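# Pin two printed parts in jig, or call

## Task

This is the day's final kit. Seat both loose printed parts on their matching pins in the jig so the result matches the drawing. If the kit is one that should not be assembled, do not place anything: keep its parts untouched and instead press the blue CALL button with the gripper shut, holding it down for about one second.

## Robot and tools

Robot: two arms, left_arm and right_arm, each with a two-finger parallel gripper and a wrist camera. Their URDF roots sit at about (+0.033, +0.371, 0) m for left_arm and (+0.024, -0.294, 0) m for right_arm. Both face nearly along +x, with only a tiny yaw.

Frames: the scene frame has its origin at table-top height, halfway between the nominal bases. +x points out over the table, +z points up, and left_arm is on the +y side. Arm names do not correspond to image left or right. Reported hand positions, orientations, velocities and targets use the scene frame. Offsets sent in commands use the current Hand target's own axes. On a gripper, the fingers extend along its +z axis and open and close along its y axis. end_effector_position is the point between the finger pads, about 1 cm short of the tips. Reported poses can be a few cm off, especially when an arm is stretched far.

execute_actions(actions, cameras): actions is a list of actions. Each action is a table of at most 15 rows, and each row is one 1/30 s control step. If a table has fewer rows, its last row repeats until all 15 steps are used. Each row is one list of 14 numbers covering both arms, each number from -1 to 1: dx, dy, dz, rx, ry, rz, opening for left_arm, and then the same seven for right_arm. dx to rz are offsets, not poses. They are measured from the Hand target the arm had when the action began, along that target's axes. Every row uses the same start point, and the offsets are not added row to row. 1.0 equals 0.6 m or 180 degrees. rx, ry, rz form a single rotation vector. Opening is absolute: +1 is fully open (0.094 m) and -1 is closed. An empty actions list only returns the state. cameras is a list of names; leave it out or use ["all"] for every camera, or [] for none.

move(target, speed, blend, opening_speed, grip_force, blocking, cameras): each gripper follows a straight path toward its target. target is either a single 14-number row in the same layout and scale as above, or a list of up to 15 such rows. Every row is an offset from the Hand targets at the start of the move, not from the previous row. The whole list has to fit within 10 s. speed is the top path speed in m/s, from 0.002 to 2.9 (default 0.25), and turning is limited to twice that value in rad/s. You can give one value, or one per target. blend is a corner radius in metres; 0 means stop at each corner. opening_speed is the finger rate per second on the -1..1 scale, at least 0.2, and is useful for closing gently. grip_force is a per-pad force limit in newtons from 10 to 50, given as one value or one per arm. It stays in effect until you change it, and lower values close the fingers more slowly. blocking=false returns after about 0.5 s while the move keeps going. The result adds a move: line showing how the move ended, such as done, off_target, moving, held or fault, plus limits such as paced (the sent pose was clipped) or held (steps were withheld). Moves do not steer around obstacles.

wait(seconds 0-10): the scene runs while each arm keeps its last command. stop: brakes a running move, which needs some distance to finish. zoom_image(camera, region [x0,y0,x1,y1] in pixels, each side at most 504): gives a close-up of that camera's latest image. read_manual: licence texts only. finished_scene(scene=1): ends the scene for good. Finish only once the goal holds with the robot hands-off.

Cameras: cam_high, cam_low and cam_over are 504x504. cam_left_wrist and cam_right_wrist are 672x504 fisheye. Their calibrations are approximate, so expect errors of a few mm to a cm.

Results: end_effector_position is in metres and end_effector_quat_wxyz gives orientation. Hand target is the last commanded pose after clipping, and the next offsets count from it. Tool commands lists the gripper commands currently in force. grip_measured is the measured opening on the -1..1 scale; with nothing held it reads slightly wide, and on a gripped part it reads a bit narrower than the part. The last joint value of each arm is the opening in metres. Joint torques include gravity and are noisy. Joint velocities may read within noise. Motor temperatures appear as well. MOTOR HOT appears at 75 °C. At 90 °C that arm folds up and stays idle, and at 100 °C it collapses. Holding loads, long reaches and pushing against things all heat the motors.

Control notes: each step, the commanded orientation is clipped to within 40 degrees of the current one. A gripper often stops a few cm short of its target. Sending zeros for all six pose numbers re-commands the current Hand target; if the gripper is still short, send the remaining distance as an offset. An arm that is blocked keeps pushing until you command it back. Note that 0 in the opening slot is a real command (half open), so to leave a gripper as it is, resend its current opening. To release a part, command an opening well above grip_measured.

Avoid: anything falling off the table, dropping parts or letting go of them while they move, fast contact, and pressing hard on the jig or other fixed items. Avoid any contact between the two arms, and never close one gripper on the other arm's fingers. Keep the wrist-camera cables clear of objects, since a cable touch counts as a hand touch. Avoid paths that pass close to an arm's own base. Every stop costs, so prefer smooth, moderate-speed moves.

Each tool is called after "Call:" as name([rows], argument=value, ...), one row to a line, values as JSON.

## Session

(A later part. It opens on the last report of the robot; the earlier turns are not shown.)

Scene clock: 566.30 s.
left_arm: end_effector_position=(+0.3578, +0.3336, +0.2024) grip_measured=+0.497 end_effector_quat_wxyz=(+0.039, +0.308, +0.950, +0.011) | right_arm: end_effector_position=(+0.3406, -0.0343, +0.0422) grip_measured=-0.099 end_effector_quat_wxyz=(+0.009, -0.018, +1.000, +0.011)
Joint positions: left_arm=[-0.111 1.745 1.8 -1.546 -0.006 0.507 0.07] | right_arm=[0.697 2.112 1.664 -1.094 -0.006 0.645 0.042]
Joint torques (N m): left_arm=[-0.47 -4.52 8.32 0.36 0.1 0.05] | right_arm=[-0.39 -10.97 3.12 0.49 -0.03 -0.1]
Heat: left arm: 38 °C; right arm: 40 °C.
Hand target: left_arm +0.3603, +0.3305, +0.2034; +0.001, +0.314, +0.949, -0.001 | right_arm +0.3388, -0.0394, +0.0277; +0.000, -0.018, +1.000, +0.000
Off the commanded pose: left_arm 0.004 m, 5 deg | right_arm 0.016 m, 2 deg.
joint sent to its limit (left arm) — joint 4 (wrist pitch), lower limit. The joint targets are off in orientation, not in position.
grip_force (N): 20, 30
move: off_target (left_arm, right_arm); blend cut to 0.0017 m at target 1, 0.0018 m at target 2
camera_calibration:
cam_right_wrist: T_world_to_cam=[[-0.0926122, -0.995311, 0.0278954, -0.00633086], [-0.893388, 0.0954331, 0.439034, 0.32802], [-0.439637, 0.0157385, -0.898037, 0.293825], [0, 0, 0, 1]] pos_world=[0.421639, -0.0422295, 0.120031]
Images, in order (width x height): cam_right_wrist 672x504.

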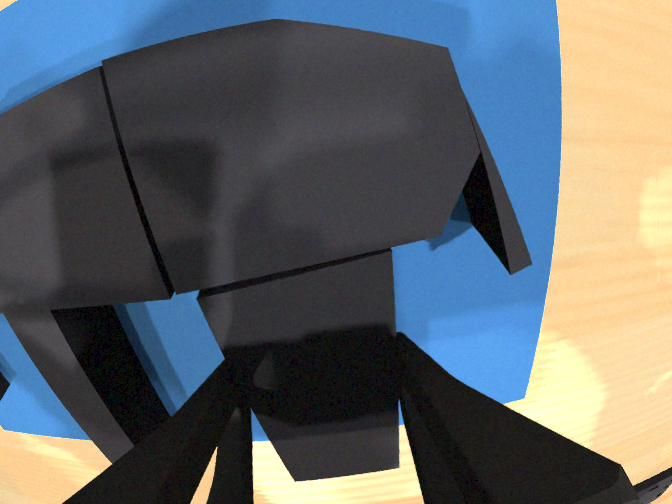

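Call:
move(target=[0,0,0,0,0,0,0.5,0,-0.009,0,0,0,0,-0.16], speed=0.02, cameras=[])

Call:
move(target=[0,0,0,0,0,0,0.5,-0.004,0,0,0,0,0,-0.16], speed=0.02, cameras=[])

Call:
move(target=[0,0,0,0,0,0,0.5,-0.004,0.006,0,0,0,0,-0.16], speed=0.02, cameras=["cam_right_wrist"])

Scene clock: 571.17 s.
left_arm: end_effector_position=(+0.3578, +0.3336, +0.2024) grip_measured=+0.497 end_effector_quat_wxyz=(+0.039, +0.308, +0.950, +0.011) | right_arm: end_effector_position=(+0.3418, -0.0369, +0.0410) grip_measured=-0.099 end_effector_quat_wxyz=(+0.009, -0.017, +1.000, +0.012)
Joint positions: left_arm=[-0.111 1.745 1.8 -1.546 -0.006 0.507 0.07] | right_arm=[0.689 2.109 1.655 -1.087 -0.009 0.639 0.042]
Joint torques (N m): left_arm=[-0.42 -4.52 8.31 0.36 0.08 0.05] | right_arm=[-0.7 -11.77 2.69 0.51 0.03 -0.15]
Heat: left arm: 38 °C; right arm: 40 °C.
Hand target: left_arm +0.3603, +0.3305, +0.2034; +0.001, +0.314, +0.949, -0.001 | right_arm +0.3390, -0.0448, +0.0276; -0.001, -0.018, +1.000, +0.000
Off the commanded pose: left_arm 0.004 m, 5 deg | right_arm 0.016 m, 2 deg.
joint sent to its limit (left arm) — joint 4 (wrist pitch), lower limit. The joint targets are off in orientation, not in position.
grip_force (N): 20, 30
move: off_target (left_arm, right_arm)
No camera images: "cameras" was empty.

Scene clock: 571.87 s.
left_arm: end_effector_position=(+0.3578, +0.3336, +0.2024) grip_measured=+0.497 end_effector_quat_wxyz=(+0.039, +0.308, +0.950, +0.011) | right_arm: end_effector_position=(+0.3418, -0.0370, +0.0410) grip_measured=-0.099 end_effector_quat_wxyz=(+0.007, -0.017, +1.000, +0.014)
Joint positions: left_arm=[-0.111 1.745 1.8 -1.546 -0.006 0.507 0.07] | right_arm=[0.686 2.109 1.655 -1.087 -0.014 0.636 0.042]
Joint torques (N m): left_arm=[-0.42 -4.53 8.31 0.36 0.08 0.07] | right_arm=[-0.4 -11.12 3.51 0.53 0.12 -0.08]
Heat: left arm: 38 °C; right arm: 40 °C.
Hand target: left_arm +0.3603, +0.3305, +0.2034; +0.001, +0.314, +0.949, -0.001 | right_arm +0.3413, -0.0447, +0.0275; -0.001, -0.018, +1.000, +0.000
Off the commanded pose: left_arm 0.004 m, 5 deg | right_arm 0.016 m, 2 deg.
joint sent to its limit (left arm) — joint 4 (wrist pitch), lower limit. The joint targets are off in orientation, not in position.
grip_force (N): 20, 30
move: off_target (left_arm, right_arm)
No camera images: "cameras" was empty.

Scene clock: 572.57 s.
left_arm: end_effector_position=(+0.3578, +0.3336, +0.2024) grip_measured=+0.497 end_effector_quat_wxyz=(+0.039, +0.308, +0.950, +0.011) | right_arm: end_effector_position=(+0.3421, -0.0368, +0.0413) grip_measured=-0.099 end_effector_quat_wxyz=(+0.008, -0.017, +1.000, +0.015)
Joint positions: left_arm=[-0.111 1.745 1.8 -1.546 -0.006 0.507 0.07] | right_arm=[0.686 2.109 1.656 -1.087 -0.014 0.636 0.042]
Joint torques (N m): left_arm=[-0.4 -4.48 8.31 0.37 0.09 0.06] | right_arm=[-0.5 -9.76 5.31 0.4 0.15 -0.06]
Heat: left arm: 38 °C; right arm: 40 °C.
Hand target: left_arm +0.3603, +0.3305, +0.2034; +0.001, +0.314, +0.949, -0.001 | right_arm +0.3436, -0.0410, +0.0276; -0.001, -0.018, +1.000, +0.000
Off the commanded pose: left_arm 0.004 m, 5 deg | right_arm 0.014 m, 2 deg.
joint sent to its limit (left arm) — joint 4 (wrist pitch), lower limit. The joint targets are off in orientation, not in position.
grip_force (N): 20, 30
move: off_target (left_arm, right_arm)
camera_calibration:
cam_right_wrist: T_world_to_cam=[[-0.0941847, -0.99533, 0.0211473, -0.00776221], [-0.891883, 0.093796, 0.442434, 0.329294], [-0.442351, 0.0228096, -0.896552, 0.294745], [0, 0, 0, 1]] pos_world=[0.423341, -0.0453354, 0.118728]
Images, in order (width x height): cam_right_wrist 672x504.

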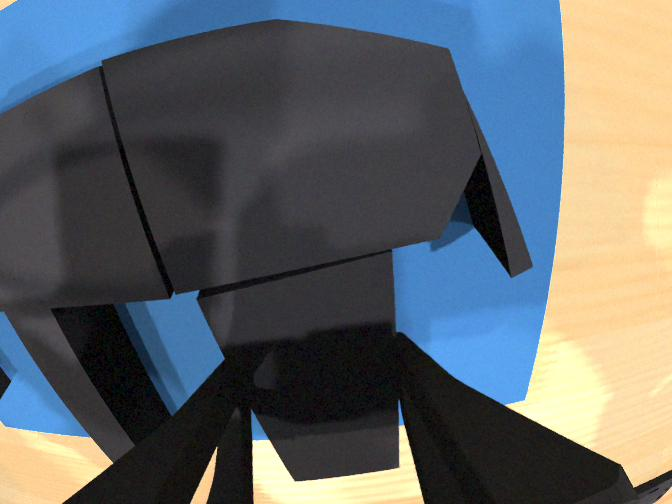

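Call:
wait(seconds=0.1, cameras=["cam_high","cam_over","cam_low"])

Call:
zoom_image(camera="cam_low", region=[160, 170, 360, 370])

Call:
zoom_image(camera="cam_over", region=[200, 250, 400, 450])

Scene clock: 574.50 s.
left_arm: end_effector_position=(+0.3578, +0.3336, +0.2024) grip_measured=+0.497 end_effector_quat_wxyz=(+0.039, +0.308, +0.950, +0.011) | right_arm: end_effector_position=(+0.3421, -0.0368, +0.0413) grip_measured=-0.099 end_effector_quat_wxyz=(+0.008, -0.017, +1.000, +0.015)
Joint positions: left_arm=[-0.111 1.745 1.8 -1.546 -0.006 0.507 0.07] | right_arm=[0.686 2.109 1.656 -1.087 -0.014 0.636 0.042]
Joint torques (N m): left_arm=[-0.5 -4.48 8.27 0.39 0.08 0.04] | right_arm=[-0.44 -10.04 5.03 0.45 0.11 -0.07]
Heat: left arm: 38 °C; right arm: 40 °C.
Hand target: left_arm +0.3603, +0.3305, +0.2034; +0.001, +0.314, +0.949, -0.001 | right_arm +0.3436, -0.0410, +0.0276; -0.001, -0.018, +1.000, +0.000
Tool commands: left_gripper/opening=+0.5 right_gripper/opening=-0.16
Off the commanded pose: left_arm 0.004 m, 5 deg | right_arm 0.014 m, 2 deg.
grip_force (N): 20, 30
wait: 0.10 s; at rest from the start
Images, in order (width x height): cam_high 504x504, cam_low 504x504, cam_over 504x504.

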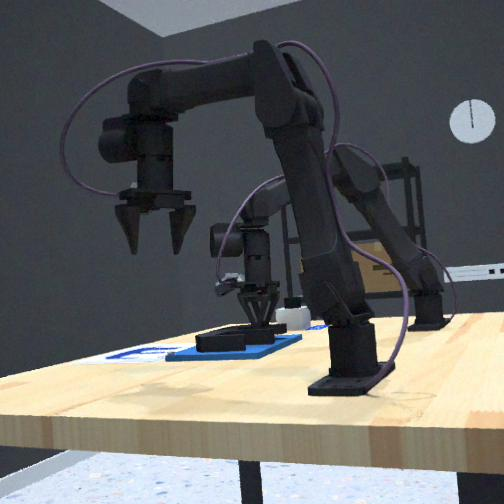

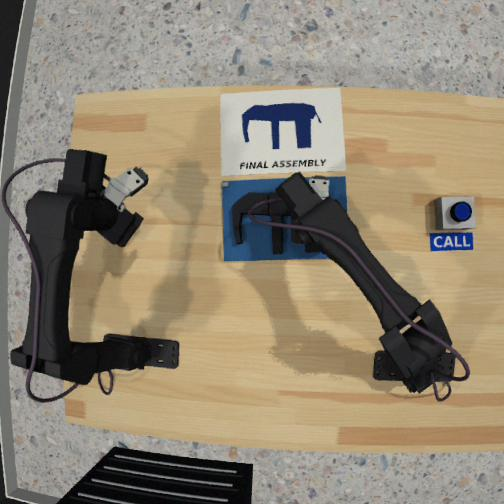

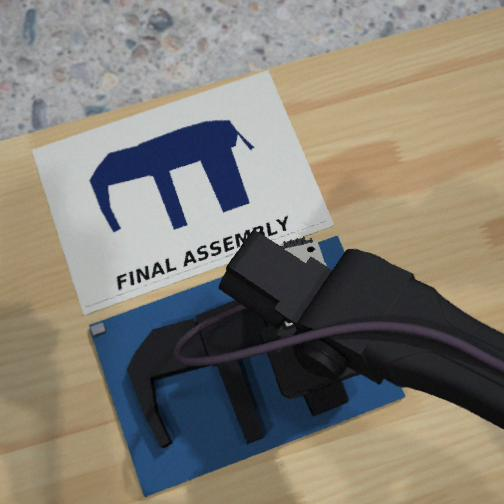

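Scaled by 2.520 from the camera's 504x504 image, which has a finer 720x720 frame.

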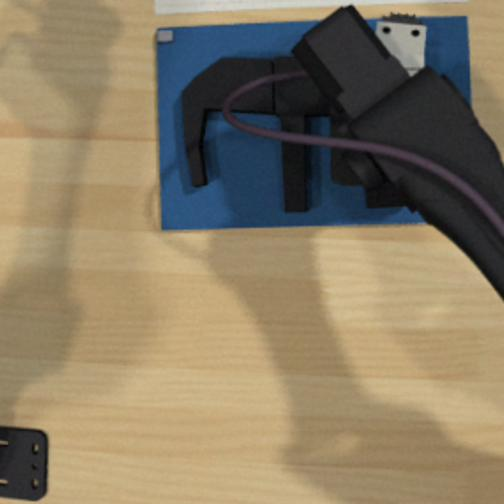

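Scaled by 2.520 from the camera's 504x504 image, which has a finer 720x720 frame.

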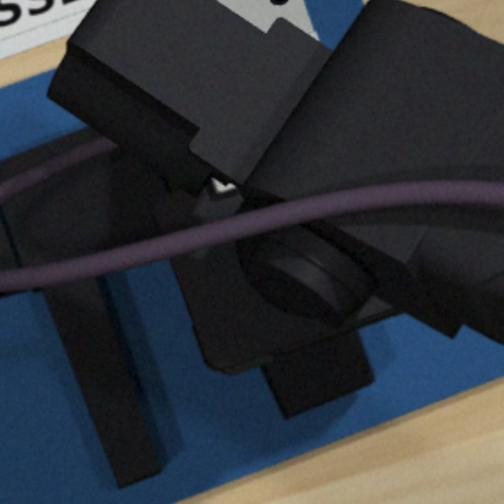

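Call:
zoom_image(camera="cam_over", region=[80, 100, 270, 240])

Call:
zoom_image(camera="cam_low", region=[215, 85, 355, 265])

Scaled by 2.653 from the camera's 504x504 image, which has a finer 720x720 frame.

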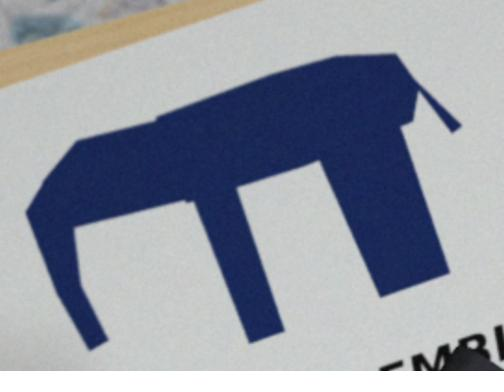

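Scaled by 2.800 from the camera's 504x504 image, which has a finer 720x720 frame.

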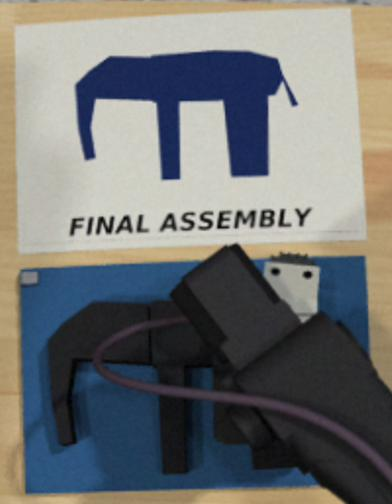

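Call:
move([
  [0,0,0,0,0,0,0.5,0,0,-0.05,0,0,0,-0.16],
  [0,0,0,0,0,0,0.5,0.02,-0.2,-0.2,0,0,0,-0.16],
], blend=0.01)

Call:
zoom_image(camera="cam_over", region=[80, 290, 410, 500])

Call:
zoom_image(camera="cam_low", region=[215, 165, 355, 275])

Scene clock: 588.10 s.
left_arm: end_effector_position=(+0.3578, +0.3336, +0.2024) grip_measured=+0.497 end_effector_quat_wxyz=(+0.039, +0.308, +0.950, +0.011) | right_arm: end_effector_position=(+0.3363, -0.1624, +0.1373) grip_measured=-0.099 end_effector_quat_wxyz=(-0.011, -0.013, +1.000, -0.003)
Joint positions: left_arm=[-0.111 1.745 1.8 -1.546 -0.006 0.507 0.07] | right_arm=[0.41 1.852 1.673 -1.414 -0.002 0.369 0.042]
Joint torques (N m): left_arm=[-0.42 -4.44 8.27 0.34 0.08 0.06] | right_arm=[0.46 -11.84 6.61 0.1 -0.03 -0.12]
Heat: left arm: 38 °C; right arm: 41 °C.
Hand target: left_arm +0.3603, +0.3305, +0.2034; +0.001, +0.314, +0.949, -0.001 | right_arm +0.3360, -0.1615, +0.1476; -0.001, -0.018, +1.000, +0.000
Off the commanded pose: left_arm 0.004 m, 5 deg | right_arm 0.010 m, 1 deg.
joint sent to its limit (left arm) — joint 4 (wrist pitch), lower limit. The joint targets are off in orientation, not in position.
grip_force (N): 20, 30
move: off_target (left_arm)
camera_calibration:
cam_left_wrist: T_world_to_cam=[[-0.677893, -0.735161, -0.00065167, 0.48534], [-0.655359, 0.603906, 0.453654, -0.0255401], [-0.333115, 0.307956, -0.891178, 0.302831], [0, 0, 0, 1]] pos_world=[0.413148, 0.278968, 0.281779]
cam_right_wrist: T_world_to_cam=[[-0.101804, -0.992952, 0.0606748, -0.1378], [-0.874338, 0.118402, 0.470652, 0.287617], [-0.474519, -0.00513605, -0.88023, 0.385067], [0, 0, 0, 1]] pos_world=[0.420167, -0.168906, 0.211941]

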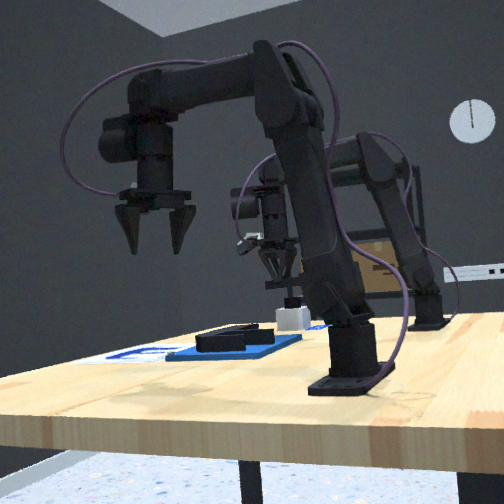

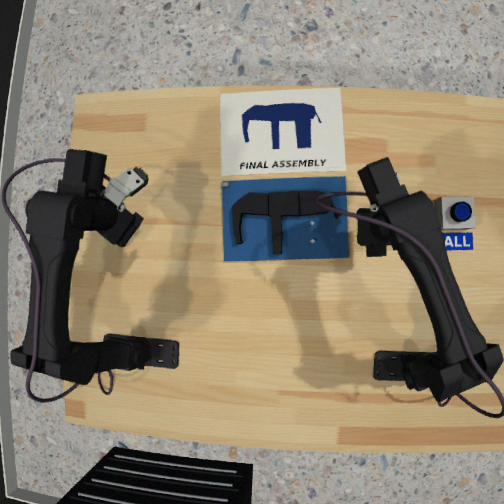

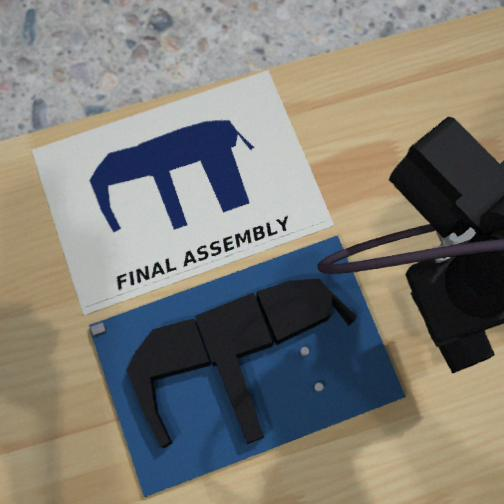

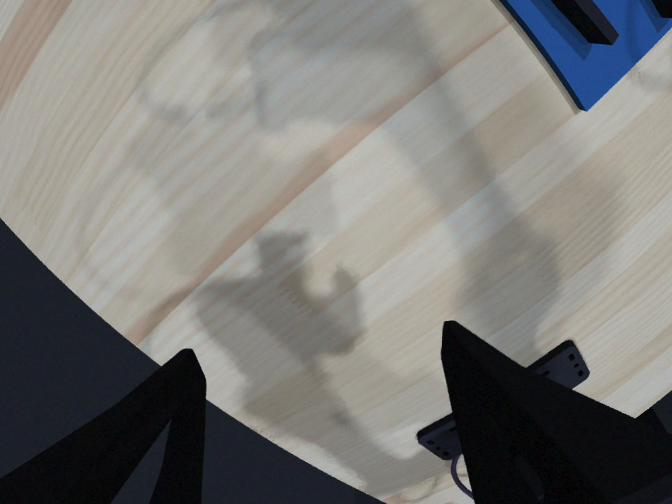

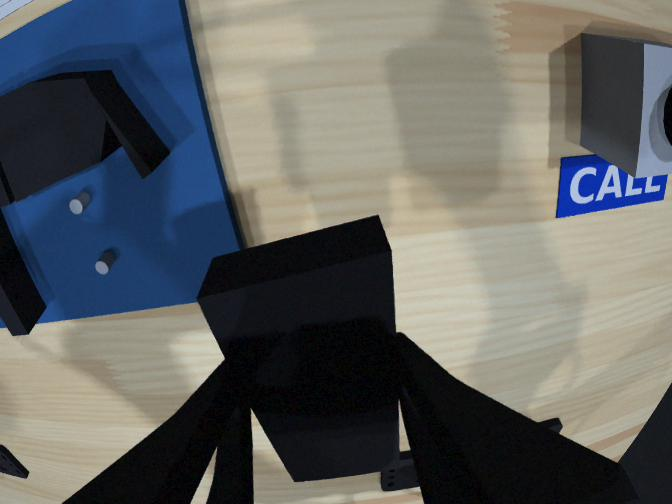

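Scaled by 1.527 from the camera's 504x504 image, which has a finer 720x720 frame.

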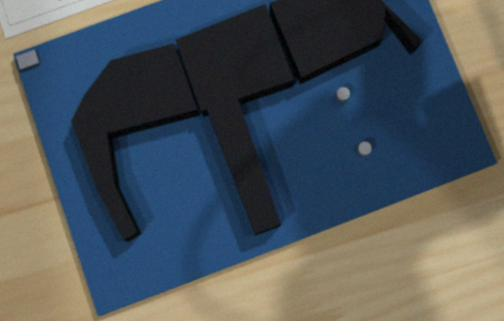

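Scaled by 3.600 from the camera's 504x504 image, which has a finer 720x720 frame.

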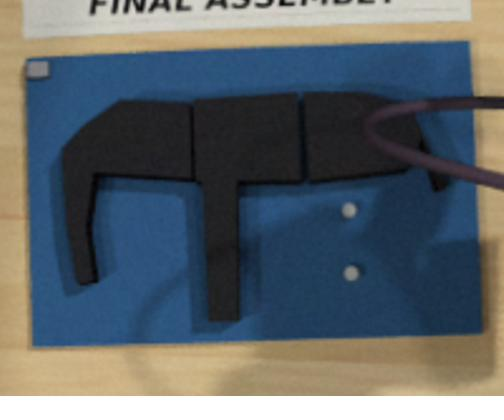

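Call:
zoom_image(camera="cam_right_wrist", region=[0, 140, 240, 340])

Call:
zoom_image(camera="cam_over", region=[240, 260, 400, 420])

Call:
zoom_image(camera="cam_low", region=[270, 180, 360, 270])

Scaled by 2.100 from the camera's 672x504 image, which has a finer 960x720 frame.

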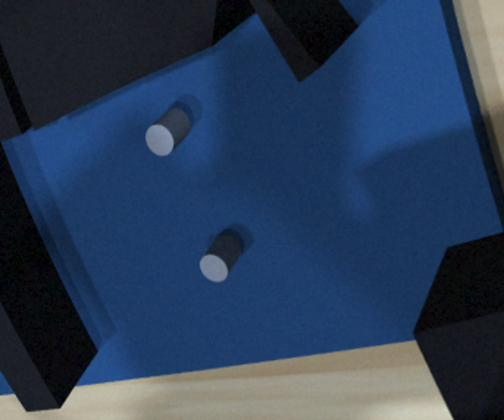

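Scaled by 3.150 from the camera's 504x504 image, which has a finer 720x720 frame.

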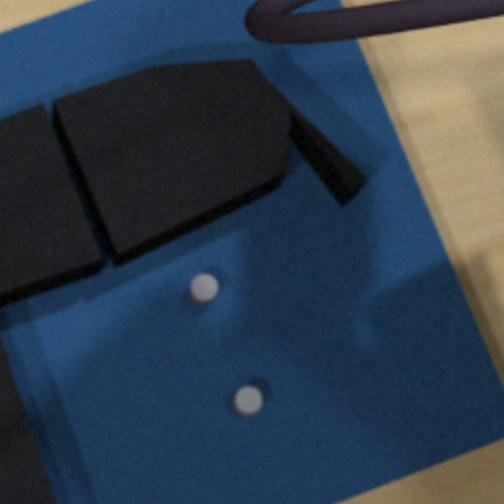

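Scaled by 5.600 from the camera's 504x504 image, which has a finer 720x720 frame.

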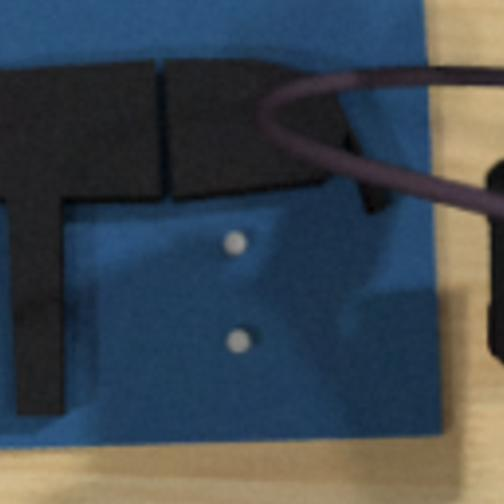

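Call:
move([
  [0,0,0,0,0,0,0.5,-0.0157,0.2037,0.115,0,0,-0.0045,-0.16],
  [0,0,0,0,0,0,0.5,-0.0157,0.2037,0.166,0,0,-0.0045,-0.16],
], blend=0.003, speed=[0.2,0.06], cameras=["cam_right_wrist"])

Call:
zoom_image(camera="cam_right_wrist", region=[100, 220, 440, 340])

Scene clock: 616.37 s.
left_arm: end_effector_position=(+0.3578, +0.3336, +0.2024) grip_measured=+0.497 end_effector_quat_wxyz=(+0.039, +0.308, +0.950, +0.011) | right_arm: end_effector_position=(+0.3401, -0.0367, +0.0587) grip_measured=-0.099 end_effector_quat_wxyz=(+0.005, -0.030, +1.000, +0.007)
Joint positions: left_arm=[-0.111 1.745 1.8 -1.546 -0.006 0.507 0.07] | right_arm=[0.694 2.103 1.717 -1.167 -0.005 0.618 0.042]
Joint torques (N m): left_arm=[-0.42 -4.52 8.28 0.35 0.09 0.05] | right_arm=[-0.24 -10.97 4.37 0.46 0.05 0.08]
Heat: left arm: 38 °C; right arm: 43 °C.
Hand target: left_arm +0.3603, +0.3305, +0.2034; +0.001, +0.314, +0.949, -0.001 | right_arm +0.3411, -0.0389, +0.0481; +0.000, -0.025, +1.000, +0.000
Off the commanded pose: left_arm 0.004 m, 5 deg | right_arm 0.011 m, 1 deg.
joint sent to its limit (left arm) — joint 4 (wrist pitch), lower limit. The joint targets are off in orientation, not in position.
grip_force (N): 20, 30
move: off_target (left_arm, right_arm)
camera_calibration:
cam_right_wrist: T_world_to_cam=[[-0.0688325, -0.996964, 0.0363916, -0.0178105], [-0.892293, 0.0778383, 0.444696, 0.319151], [-0.446179, -0.00186237, -0.894942, 0.309753], [0, 0, 0, 1]] pos_world=[0.421755, -0.0420217, 0.135934]
Images, in order (width x height): cam_right_wrist 672x504.

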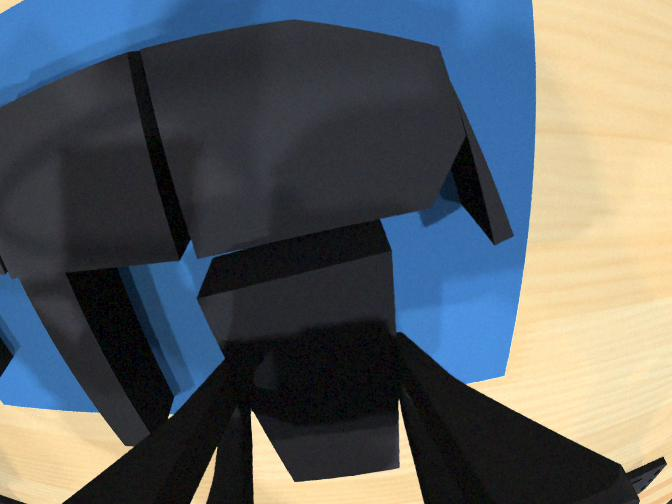

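Scaled by 1.482 from the camera's 672x504 image, which has a finer 960x720 frame.

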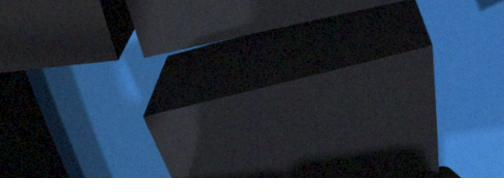

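Call:
wait(seconds=0, cameras=["cam_high","cam_over","cam_low"])

Call:
zoom_image(camera="cam_high", region=[160, 310, 310, 370])

Call:
zoom_image(camera="cam_low", region=[215, 165, 355, 275])

Scene clock: 618.90 s.
left_arm: end_effector_position=(+0.3578, +0.3336, +0.2024) grip_measured=+0.497 end_effector_quat_wxyz=(+0.039, +0.308, +0.950, +0.011) | right_arm: end_effector_position=(+0.3401, -0.0367, +0.0587) grip_measured=-0.099 end_effector_quat_wxyz=(+0.005, -0.030, +1.000, +0.007)
Joint positions: left_arm=[-0.111 1.745 1.8 -1.546 -0.006 0.507 0.07] | right_arm=[0.694 2.103 1.717 -1.167 -0.005 0.618 0.042]
Joint torques (N m): left_arm=[-0.35 -4.52 8.28 0.34 0.09 0.06] | right_arm=[-0.29 -10.91 4.31 0.48 -0.01 0.02]
Heat: left arm: 38 °C; right arm: 43 °C.
Hand target: left_arm +0.3603, +0.3305, +0.2034; +0.001, +0.314, +0.949, -0.001 | right_arm +0.3410, -0.0389, +0.0481; -0.001, -0.025, +1.000, +0.000
Tool commands: left_gripper/opening=+0.5 right_gripper/opening=-0.16
Off the commanded pose: left_arm 0.004 m, 5 deg | right_arm 0.011 m, 1 deg.
grip_force (N): 20, 30
Images, in order (width x height): cam_high 504x504, cam_low 504x504, cam_over 504x504.

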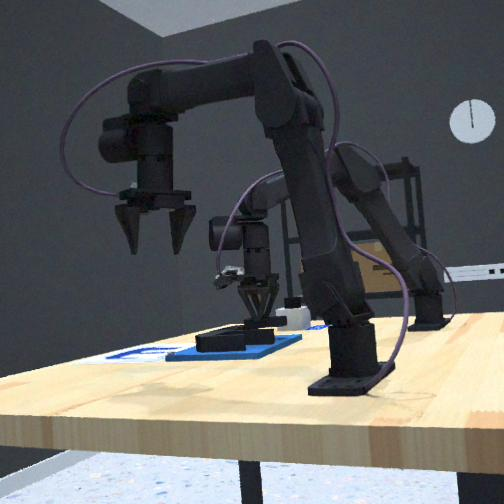

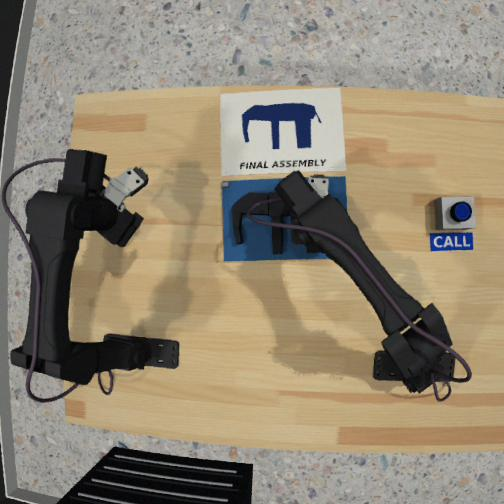

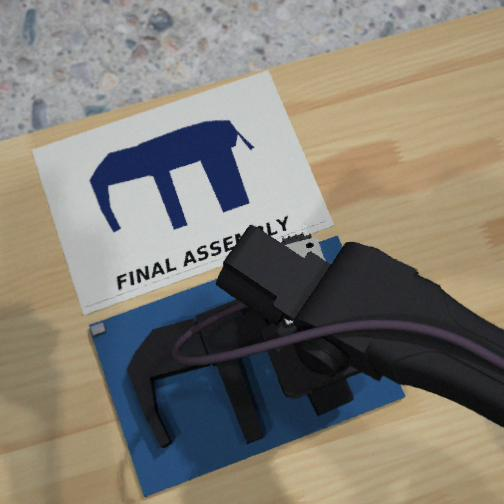

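Scaled by 3.360 from the camera's 504x504 image, which has a finer 720x720 frame.

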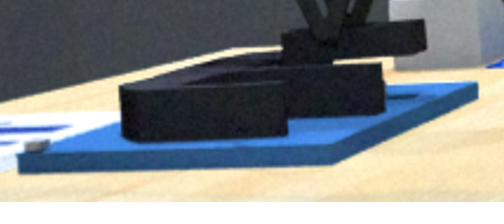

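Scaled by 3.600 from the camera's 504x504 image, which has a finer 720x720 frame.

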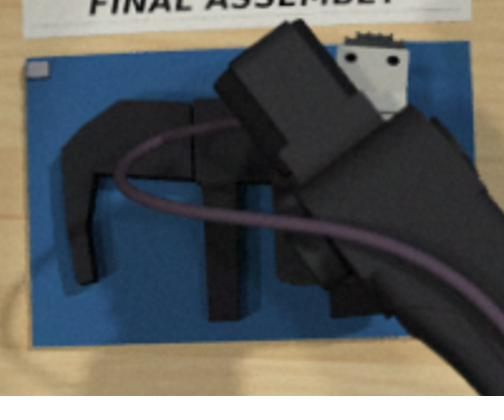

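Call:
zoom_image(camera="cam_right_wrist", region=[90, 20, 300, 300])

This scene's latest camera images include none from cam_right_wrist. They are from: cam_high, cam_low, cam_over. cam_right_wrist's image comes with the result of a call that names it in "cameras".

Call:
move(target=[0,0,0,0,0,0,0.5,0.03,-0.15,-0.09,0,0,0,-0.16], cameras=["cam_right_wrist","cam_over"])

Call:
zoom_image(camera="cam_right_wrist", region=[0, 80, 240, 320])

Call:
zoom_image(camera="cam_over", region=[180, 270, 370, 450])

Scene clock: 624.23 s.
left_arm: end_effector_position=(+0.3578, +0.3336, +0.2024) grip_measured=+0.497 end_effector_quat_wxyz=(+0.039, +0.308, +0.950, +0.011) | right_arm: end_effector_position=(+0.3334, -0.1284, +0.1008) grip_measured=-0.099 end_effector_quat_wxyz=(+0.005, -0.019, +1.000, +0.003)
Joint positions: left_arm=[-0.111 1.745 1.8 -1.546 -0.006 0.507 0.07] | right_arm=[0.503 1.867 1.549 -1.241 -0.001 0.449 0.042]
Joint torques (N m): left_arm=[-0.47 -4.55 8.24 0.35 0.08 0.05] | right_arm=[0.4 -11.38 4.52 0.16 -0.06 -0.05]
Heat: left arm: 38 °C; right arm: 42 °C.
Hand target: left_arm +0.3603, +0.3305, +0.2034; +0.001, +0.314, +0.949, -0.001 | right_arm +0.3275, -0.1298, +0.1019; -0.001, -0.025, +1.000, +0.000
Off the commanded pose: left_arm 0.004 m, 5 deg | right_arm 0.006 m, 1 deg.
joint sent to its limit (left arm) — joint 4 (wrist pitch), lower limit. The joint targets are off in orientation, not in position.
grip_force (N): 20, 30
move: off_target (left_arm)
camera_calibration:
cam_right_wrist: T_world_to_cam=[[-0.0902125, -0.994892, 0.0452945, -0.104739], [-0.890028, 0.100945, 0.44459, 0.303947], [-0.446892, -0.000205813, -0.894588, 0.344768], [0, 0, 0, 1]] pos_world=[0.415147, -0.134815, 0.178038]
Images, in order (width x height): cam_over 504x504, cam_right_wrist 672x504.

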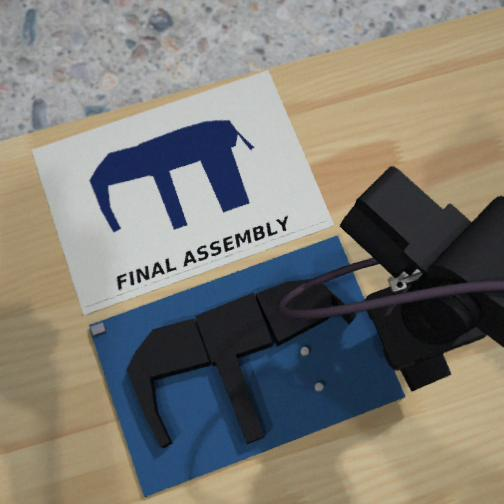

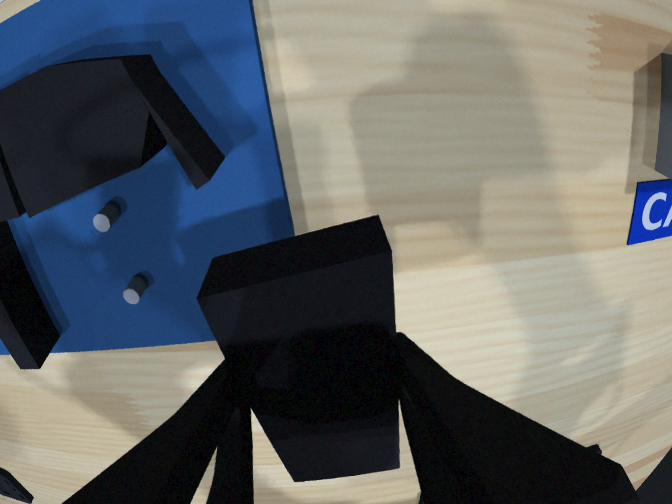

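Scaled by 2.100 from the camera's 672x504 image, which has a finer 960x720 frame.

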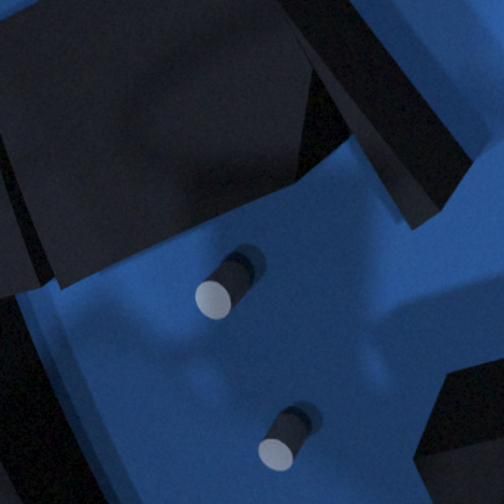

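Scaled by 2.653 from the camera's 504x504 image, which has a finer 720x720 frame.

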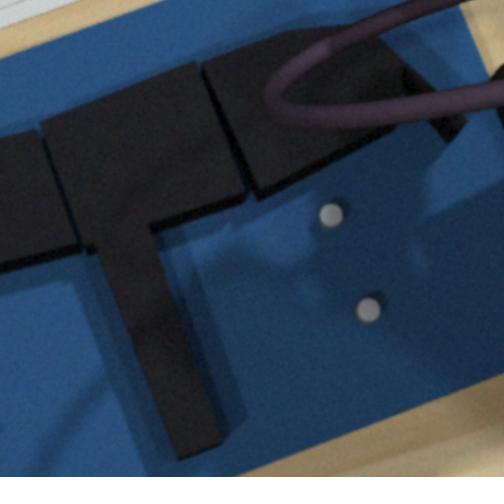

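Call:
wait(seconds=0, cameras=["cam_high","cam_low"])

Call:
zoom_image(camera="cam_high", region=[160, 310, 310, 370])

Call:
zoom_image(camera="cam_low", region=[215, 165, 355, 275])

Scene clock: 629.03 s.
left_arm: end_effector_position=(+0.3578, +0.3336, +0.2024) grip_measured=+0.497 end_effector_quat_wxyz=(+0.039, +0.308, +0.950, +0.011) | right_arm: end_effector_position=(+0.3334, -0.1284, +0.1008) grip_measured=-0.099 end_effector_quat_wxyz=(+0.005, -0.019, +1.000, +0.003)
Joint positions: left_arm=[-0.111 1.745 1.8 -1.546 -0.006 0.507 0.07] | right_arm=[0.503 1.867 1.549 -1.241 -0.001 0.448 0.042]
Joint torques (N m): left_arm=[-0.34 -4.41 8.25 0.36 0.07 0.06] | right_arm=[0.43 -11.41 4.56 0.16 -0.05 -0.11]
Heat: left arm: 38 °C; right arm: 42 °C.
Hand target: left_arm +0.3603, +0.3305, +0.2034; +0.001, +0.314, +0.949, -0.001 | right_arm +0.3275, -0.1297, +0.1019; -0.001, -0.025, +1.000, +0.000
Tool commands: left_gripper/opening=+0.5 right_gripper/opening=-0.16
Off the commanded pose: left_arm 0.004 m, 5 deg | right_arm 0.006 m, 1 deg.
grip_force (N): 20, 30
Images, in order (width x height): cam_high 504x504, cam_low 504x504.

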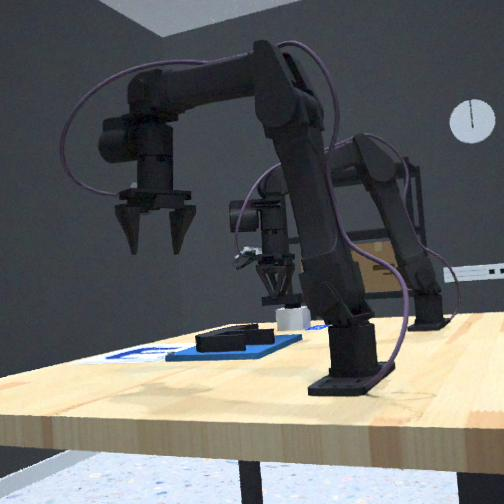

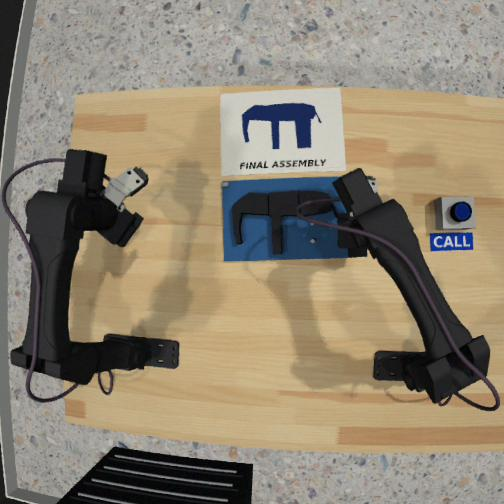

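Scaled by 3.360 from the camera's 504x504 image, which has a finer 720x720 frame.

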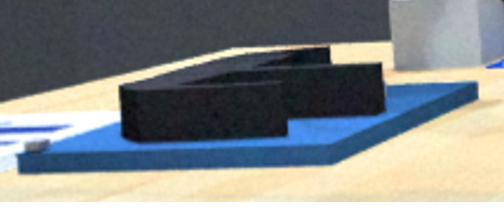

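Scaled by 3.600 from the camera's 504x504 image, which has a finer 720x720 frame.

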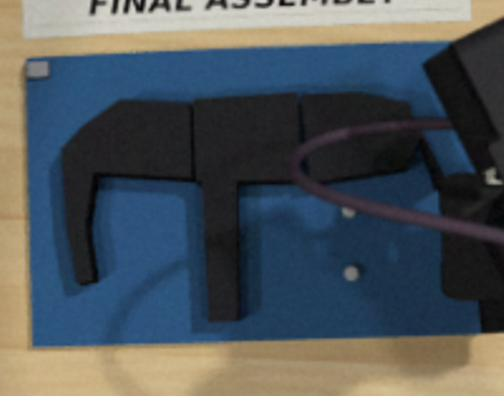

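Call:
move([
  [0,0,0,0,0,0,0.5,-0.0337,0.1489,0.06,0,0,0,-0.16],
  [0,0,0,0,0,0,0.5,-0.0337,0.1489,0.095,0,0,0,-0.16],
], blend=0.003, speed=[0.2,0.06], cameras=["cam_right_wrist"])

Call:
zoom_image(camera="cam_right_wrist", region=[80, 20, 440, 340])

Scene clock: 638.87 s.
left_arm: end_effector_position=(+0.3578, +0.3336, +0.2024) grip_measured=+0.497 end_effector_quat_wxyz=(+0.039, +0.308, +0.950, +0.011) | right_arm: end_effector_position=(+0.3417, -0.0385, +0.0571) grip_measured=-0.099 end_effector_quat_wxyz=(+0.004, -0.029, +1.000, +0.006)
Joint positions: left_arm=[-0.111 1.745 1.8 -1.546 -0.006 0.507 0.07] | right_arm=[0.688 2.108 1.718 -1.166 -0.004 0.614 0.042]
Joint torques (N m): left_arm=[-0.43 -4.52 8.32 0.36 0.08 0.05] | right_arm=[-0.24 -10.84 4.4 0.51 0.01 0.08]
Heat: left arm: 38 °C; right arm: 41 °C.
Hand target: left_arm +0.3603, +0.3305, +0.2034; +0.001, +0.314, +0.949, -0.001 | right_arm +0.3433, -0.0395, +0.0451; -0.001, -0.025, +1.000, +0.000
Off the commanded pose: left_arm 0.004 m, 5 deg | right_arm 0.012 m, 1 deg.
joint sent to its limit (left arm) — joint 4 (wrist pitch), lower limit. The joint targets are off in orientation, not in position.
grip_force (N): 20, 30
move: off_target (left_arm, right_arm)
camera_calibration:
cam_right_wrist: T_world_to_cam=[[-0.0703073, -0.99675, 0.0393312, -0.019074], [-0.891231, 0.0804772, 0.446353, 0.321133], [-0.448068, -0.00367129, -0.893992, 0.309537], [0, 0, 0, 1]] pos_world=[0.423556, -0.0437195, 0.134135]
Images, in order (width x height): cam_right_wrist 672x504.

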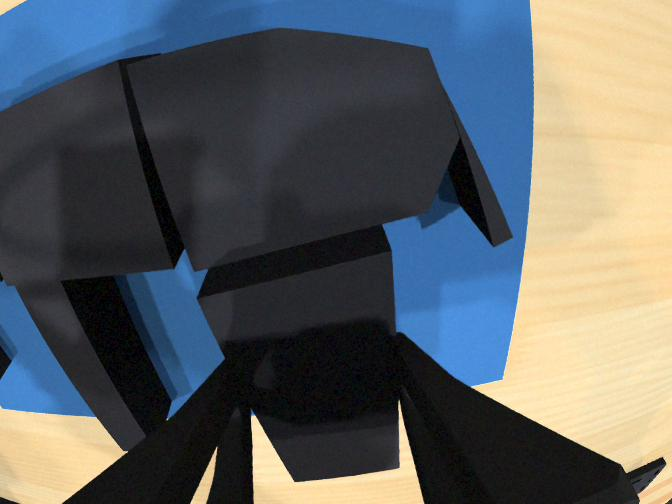

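Scaled by 1.400 from the camera's 672x504 image, which has a finer 960x720 frame.

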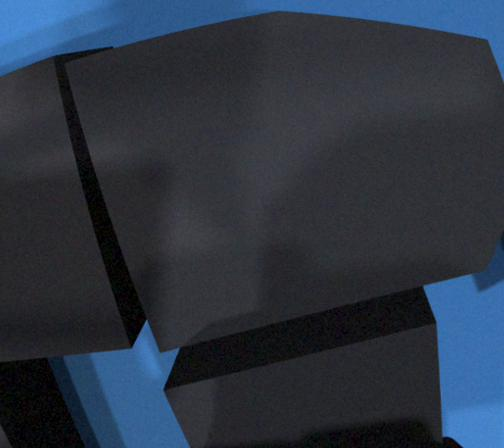

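Call:
wait(seconds=0, cameras=["cam_low","cam_over","cam_right_wrist"])

Call:
zoom_image(camera="cam_low", region=[230, 90, 330, 160])

Call:
zoom_image(camera="cam_right_wrist", region=[60, 20, 220, 300])

Scene clock: 646.40 s.
left_arm: end_effector_position=(+0.3578, +0.3336, +0.2024) grip_measured=+0.497 end_effector_quat_wxyz=(+0.039, +0.308, +0.950, +0.011) | right_arm: end_effector_position=(+0.3417, -0.0385, +0.0571) grip_measured=-0.099 end_effector_quat_wxyz=(+0.004, -0.029, +1.000, +0.006)
Joint positions: left_arm=[-0.111 1.745 1.8 -1.546 -0.006 0.507 0.07] | right_arm=[0.688 2.108 1.718 -1.166 -0.004 0.614 0.042]
Joint torques (N m): left_arm=[-0.42 -4.46 8.29 0.36 0.09 0.06] | right_arm=[-0.17 -10.74 4.25 0.54 0.02 0.07]
Heat: left arm: 38 °C; right arm: 40 °C.
Hand target: left_arm +0.3603, +0.3305, +0.2034; +0.001, +0.314, +0.949, -0.001 | right_arm +0.3432, -0.0395, +0.0451; -0.001, -0.025, +1.000, +0.000
Tool commands: left_gripper/opening=+0.5 right_gripper/opening=-0.16
Off the commanded pose: left_arm 0.004 m, 5 deg | right_arm 0.012 m, 1 deg.
grip_force (N): 20, 30
camera_calibration:
cam_right_wrist: T_world_to_cam=[[-0.0703073, -0.99675, 0.0393312, -0.019074], [-0.891231, 0.0804772, 0.446353, 0.321133], [-0.448068, -0.00367129, -0.893992, 0.309537], [0, 0, 0, 1]] pos_world=[0.423556, -0.0437195, 0.134135]
Images, in order (width x height): cam_low 504x504, cam_over 504x504, cam_right_wrist 672x504.

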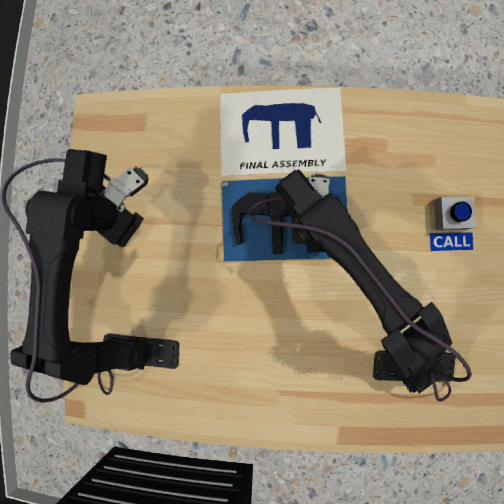

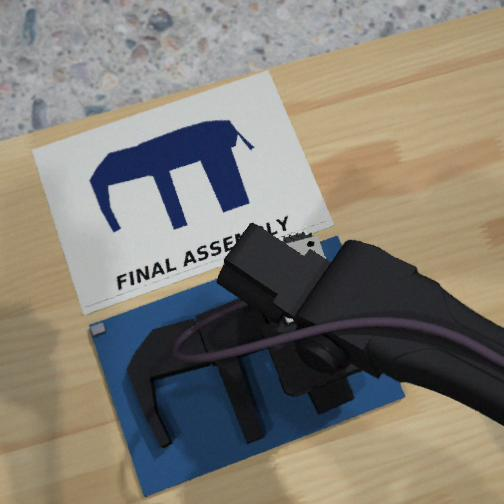

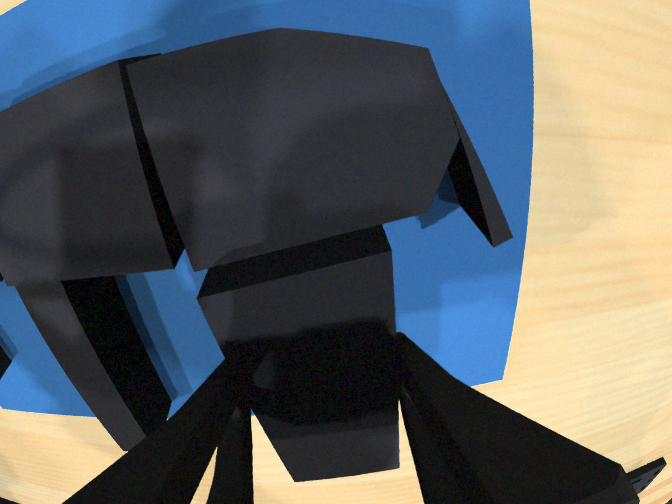

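Scaled by 5.040 from the camera's 504x504 image, which has a finer 720x720 frame.

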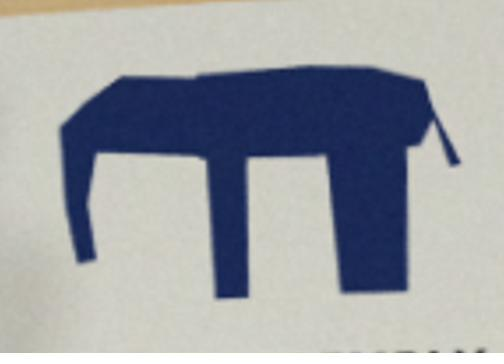

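Scaled by 1.800 from the camera's 672x504 image, which has a finer 960x720 frame.

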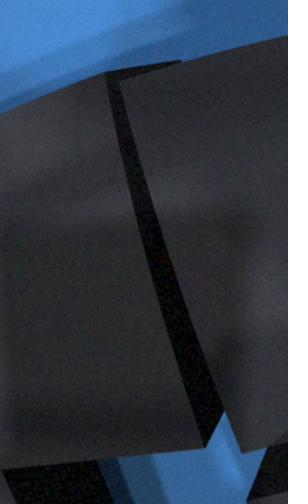

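Call:
move([
  [0,0,0,0,0,0,0.5,0,0,-0.06,0,0,0,-0.16],
  [0,0,0,0,0,0,0.5,0.07,-0.3,-0.1,0,0,0,-0.16],
], blend=0.01, cameras=["cam_right_wrist","cam_over","cam_low"])

Call:
zoom_image(camera="cam_over", region=[250, 270, 370, 390])

Call:
zoom_image(camera="cam_low", region=[260, 180, 350, 270])

Scene clock: 661.07 s.
left_arm: end_effector_position=(+0.3578, +0.3336, +0.2024) grip_measured=+0.497 end_effector_quat_wxyz=(+0.039, +0.308, +0.950, +0.011) | right_arm: end_effector_position=(+0.3147, -0.2221, +0.1011) grip_measured=-0.099 end_effector_quat_wxyz=(-0.005, -0.020, +1.000, -0.003)
Joint positions: left_arm=[-0.111 1.745 1.8 -1.546 -0.006 0.507 0.07] | right_arm=[0.256 1.692 1.337 -1.225 0.004 0.201 0.042]
Joint torques (N m): left_arm=[-0.42 -4.52 8.29 0.35 0.06 0.06] | right_arm=[0.31 -10.76 4.04 0.27 -0.07 -0.1]
Heat: left arm: 38 °C; right arm: 40 °C.
Hand target: left_arm +0.3603, +0.3305, +0.2034; +0.001, +0.314, +0.949, -0.001 | right_arm +0.3103, -0.2214, +0.1050; -0.001, -0.025, +1.000, +0.000
Off the commanded pose: left_arm 0.004 m, 5 deg | right_arm 0.006 m, 1 deg.
joint sent to its limit (left arm) — joint 4 (wrist pitch), lower limit. The joint targets are off in orientation, not in position.
grip_force (N): 20, 30
move: off_target (left_arm)
camera_calibration:
cam_right_wrist: T_world_to_cam=[[-0.0884596, -0.994352, 0.0586356, -0.201404], [-0.881668, 0.105555, 0.459912, 0.293378], [-0.463504, -0.0110135, -0.886026, 0.338545], [0, 0, 0, 1]] pos_world=[0.397763, -0.227506, 0.176841]
Images, in order (width x height): cam_low 504x504, cam_over 504x504, cam_right_wrist 672x504.

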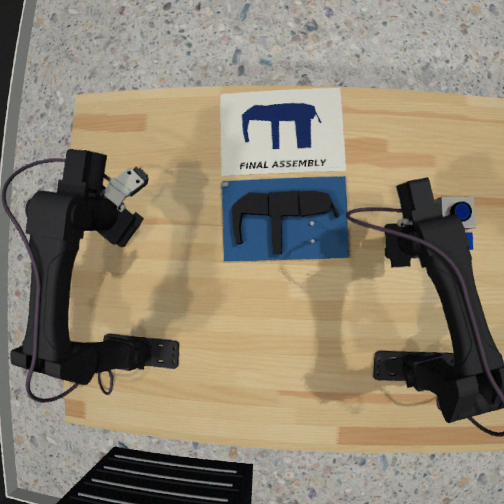

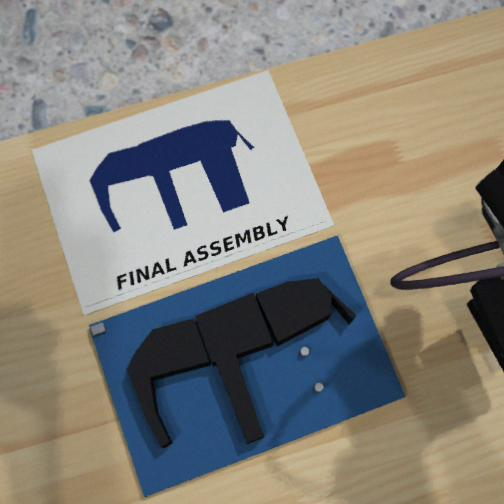

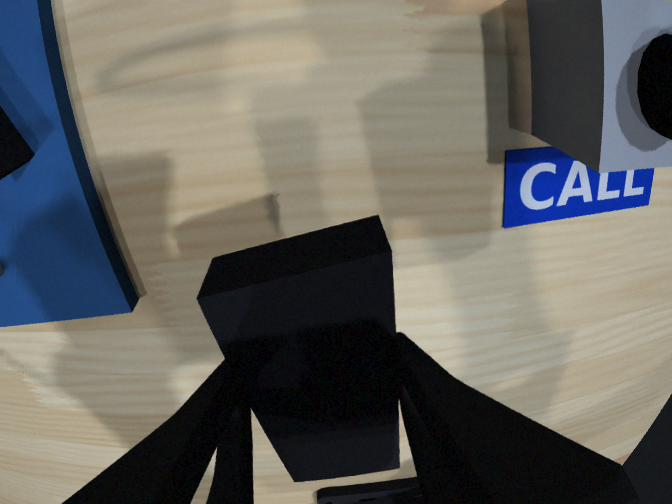

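Scaled by 4.200 from the camera's 504x504 image, which has a finer 720x720 frame.

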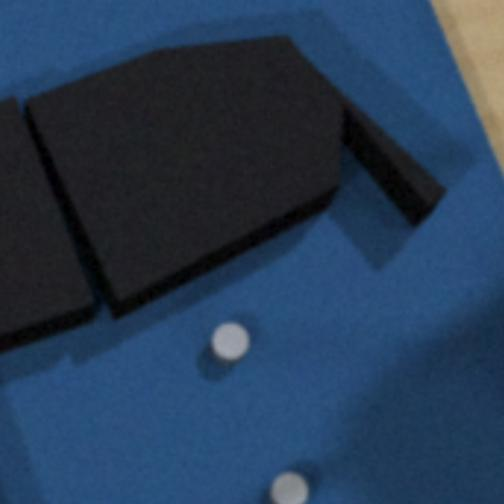

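Scaled by 5.600 from the camera's 504x504 image, which has a finer 720x720 frame.

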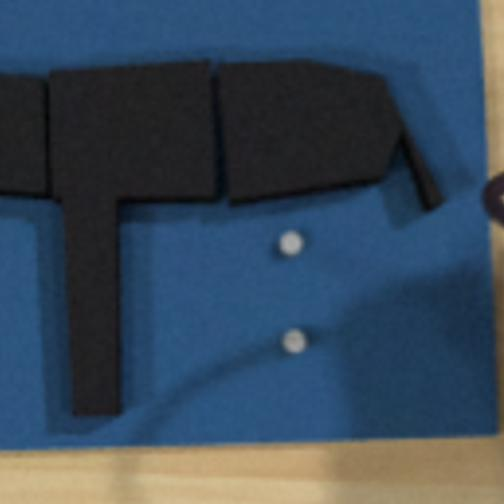

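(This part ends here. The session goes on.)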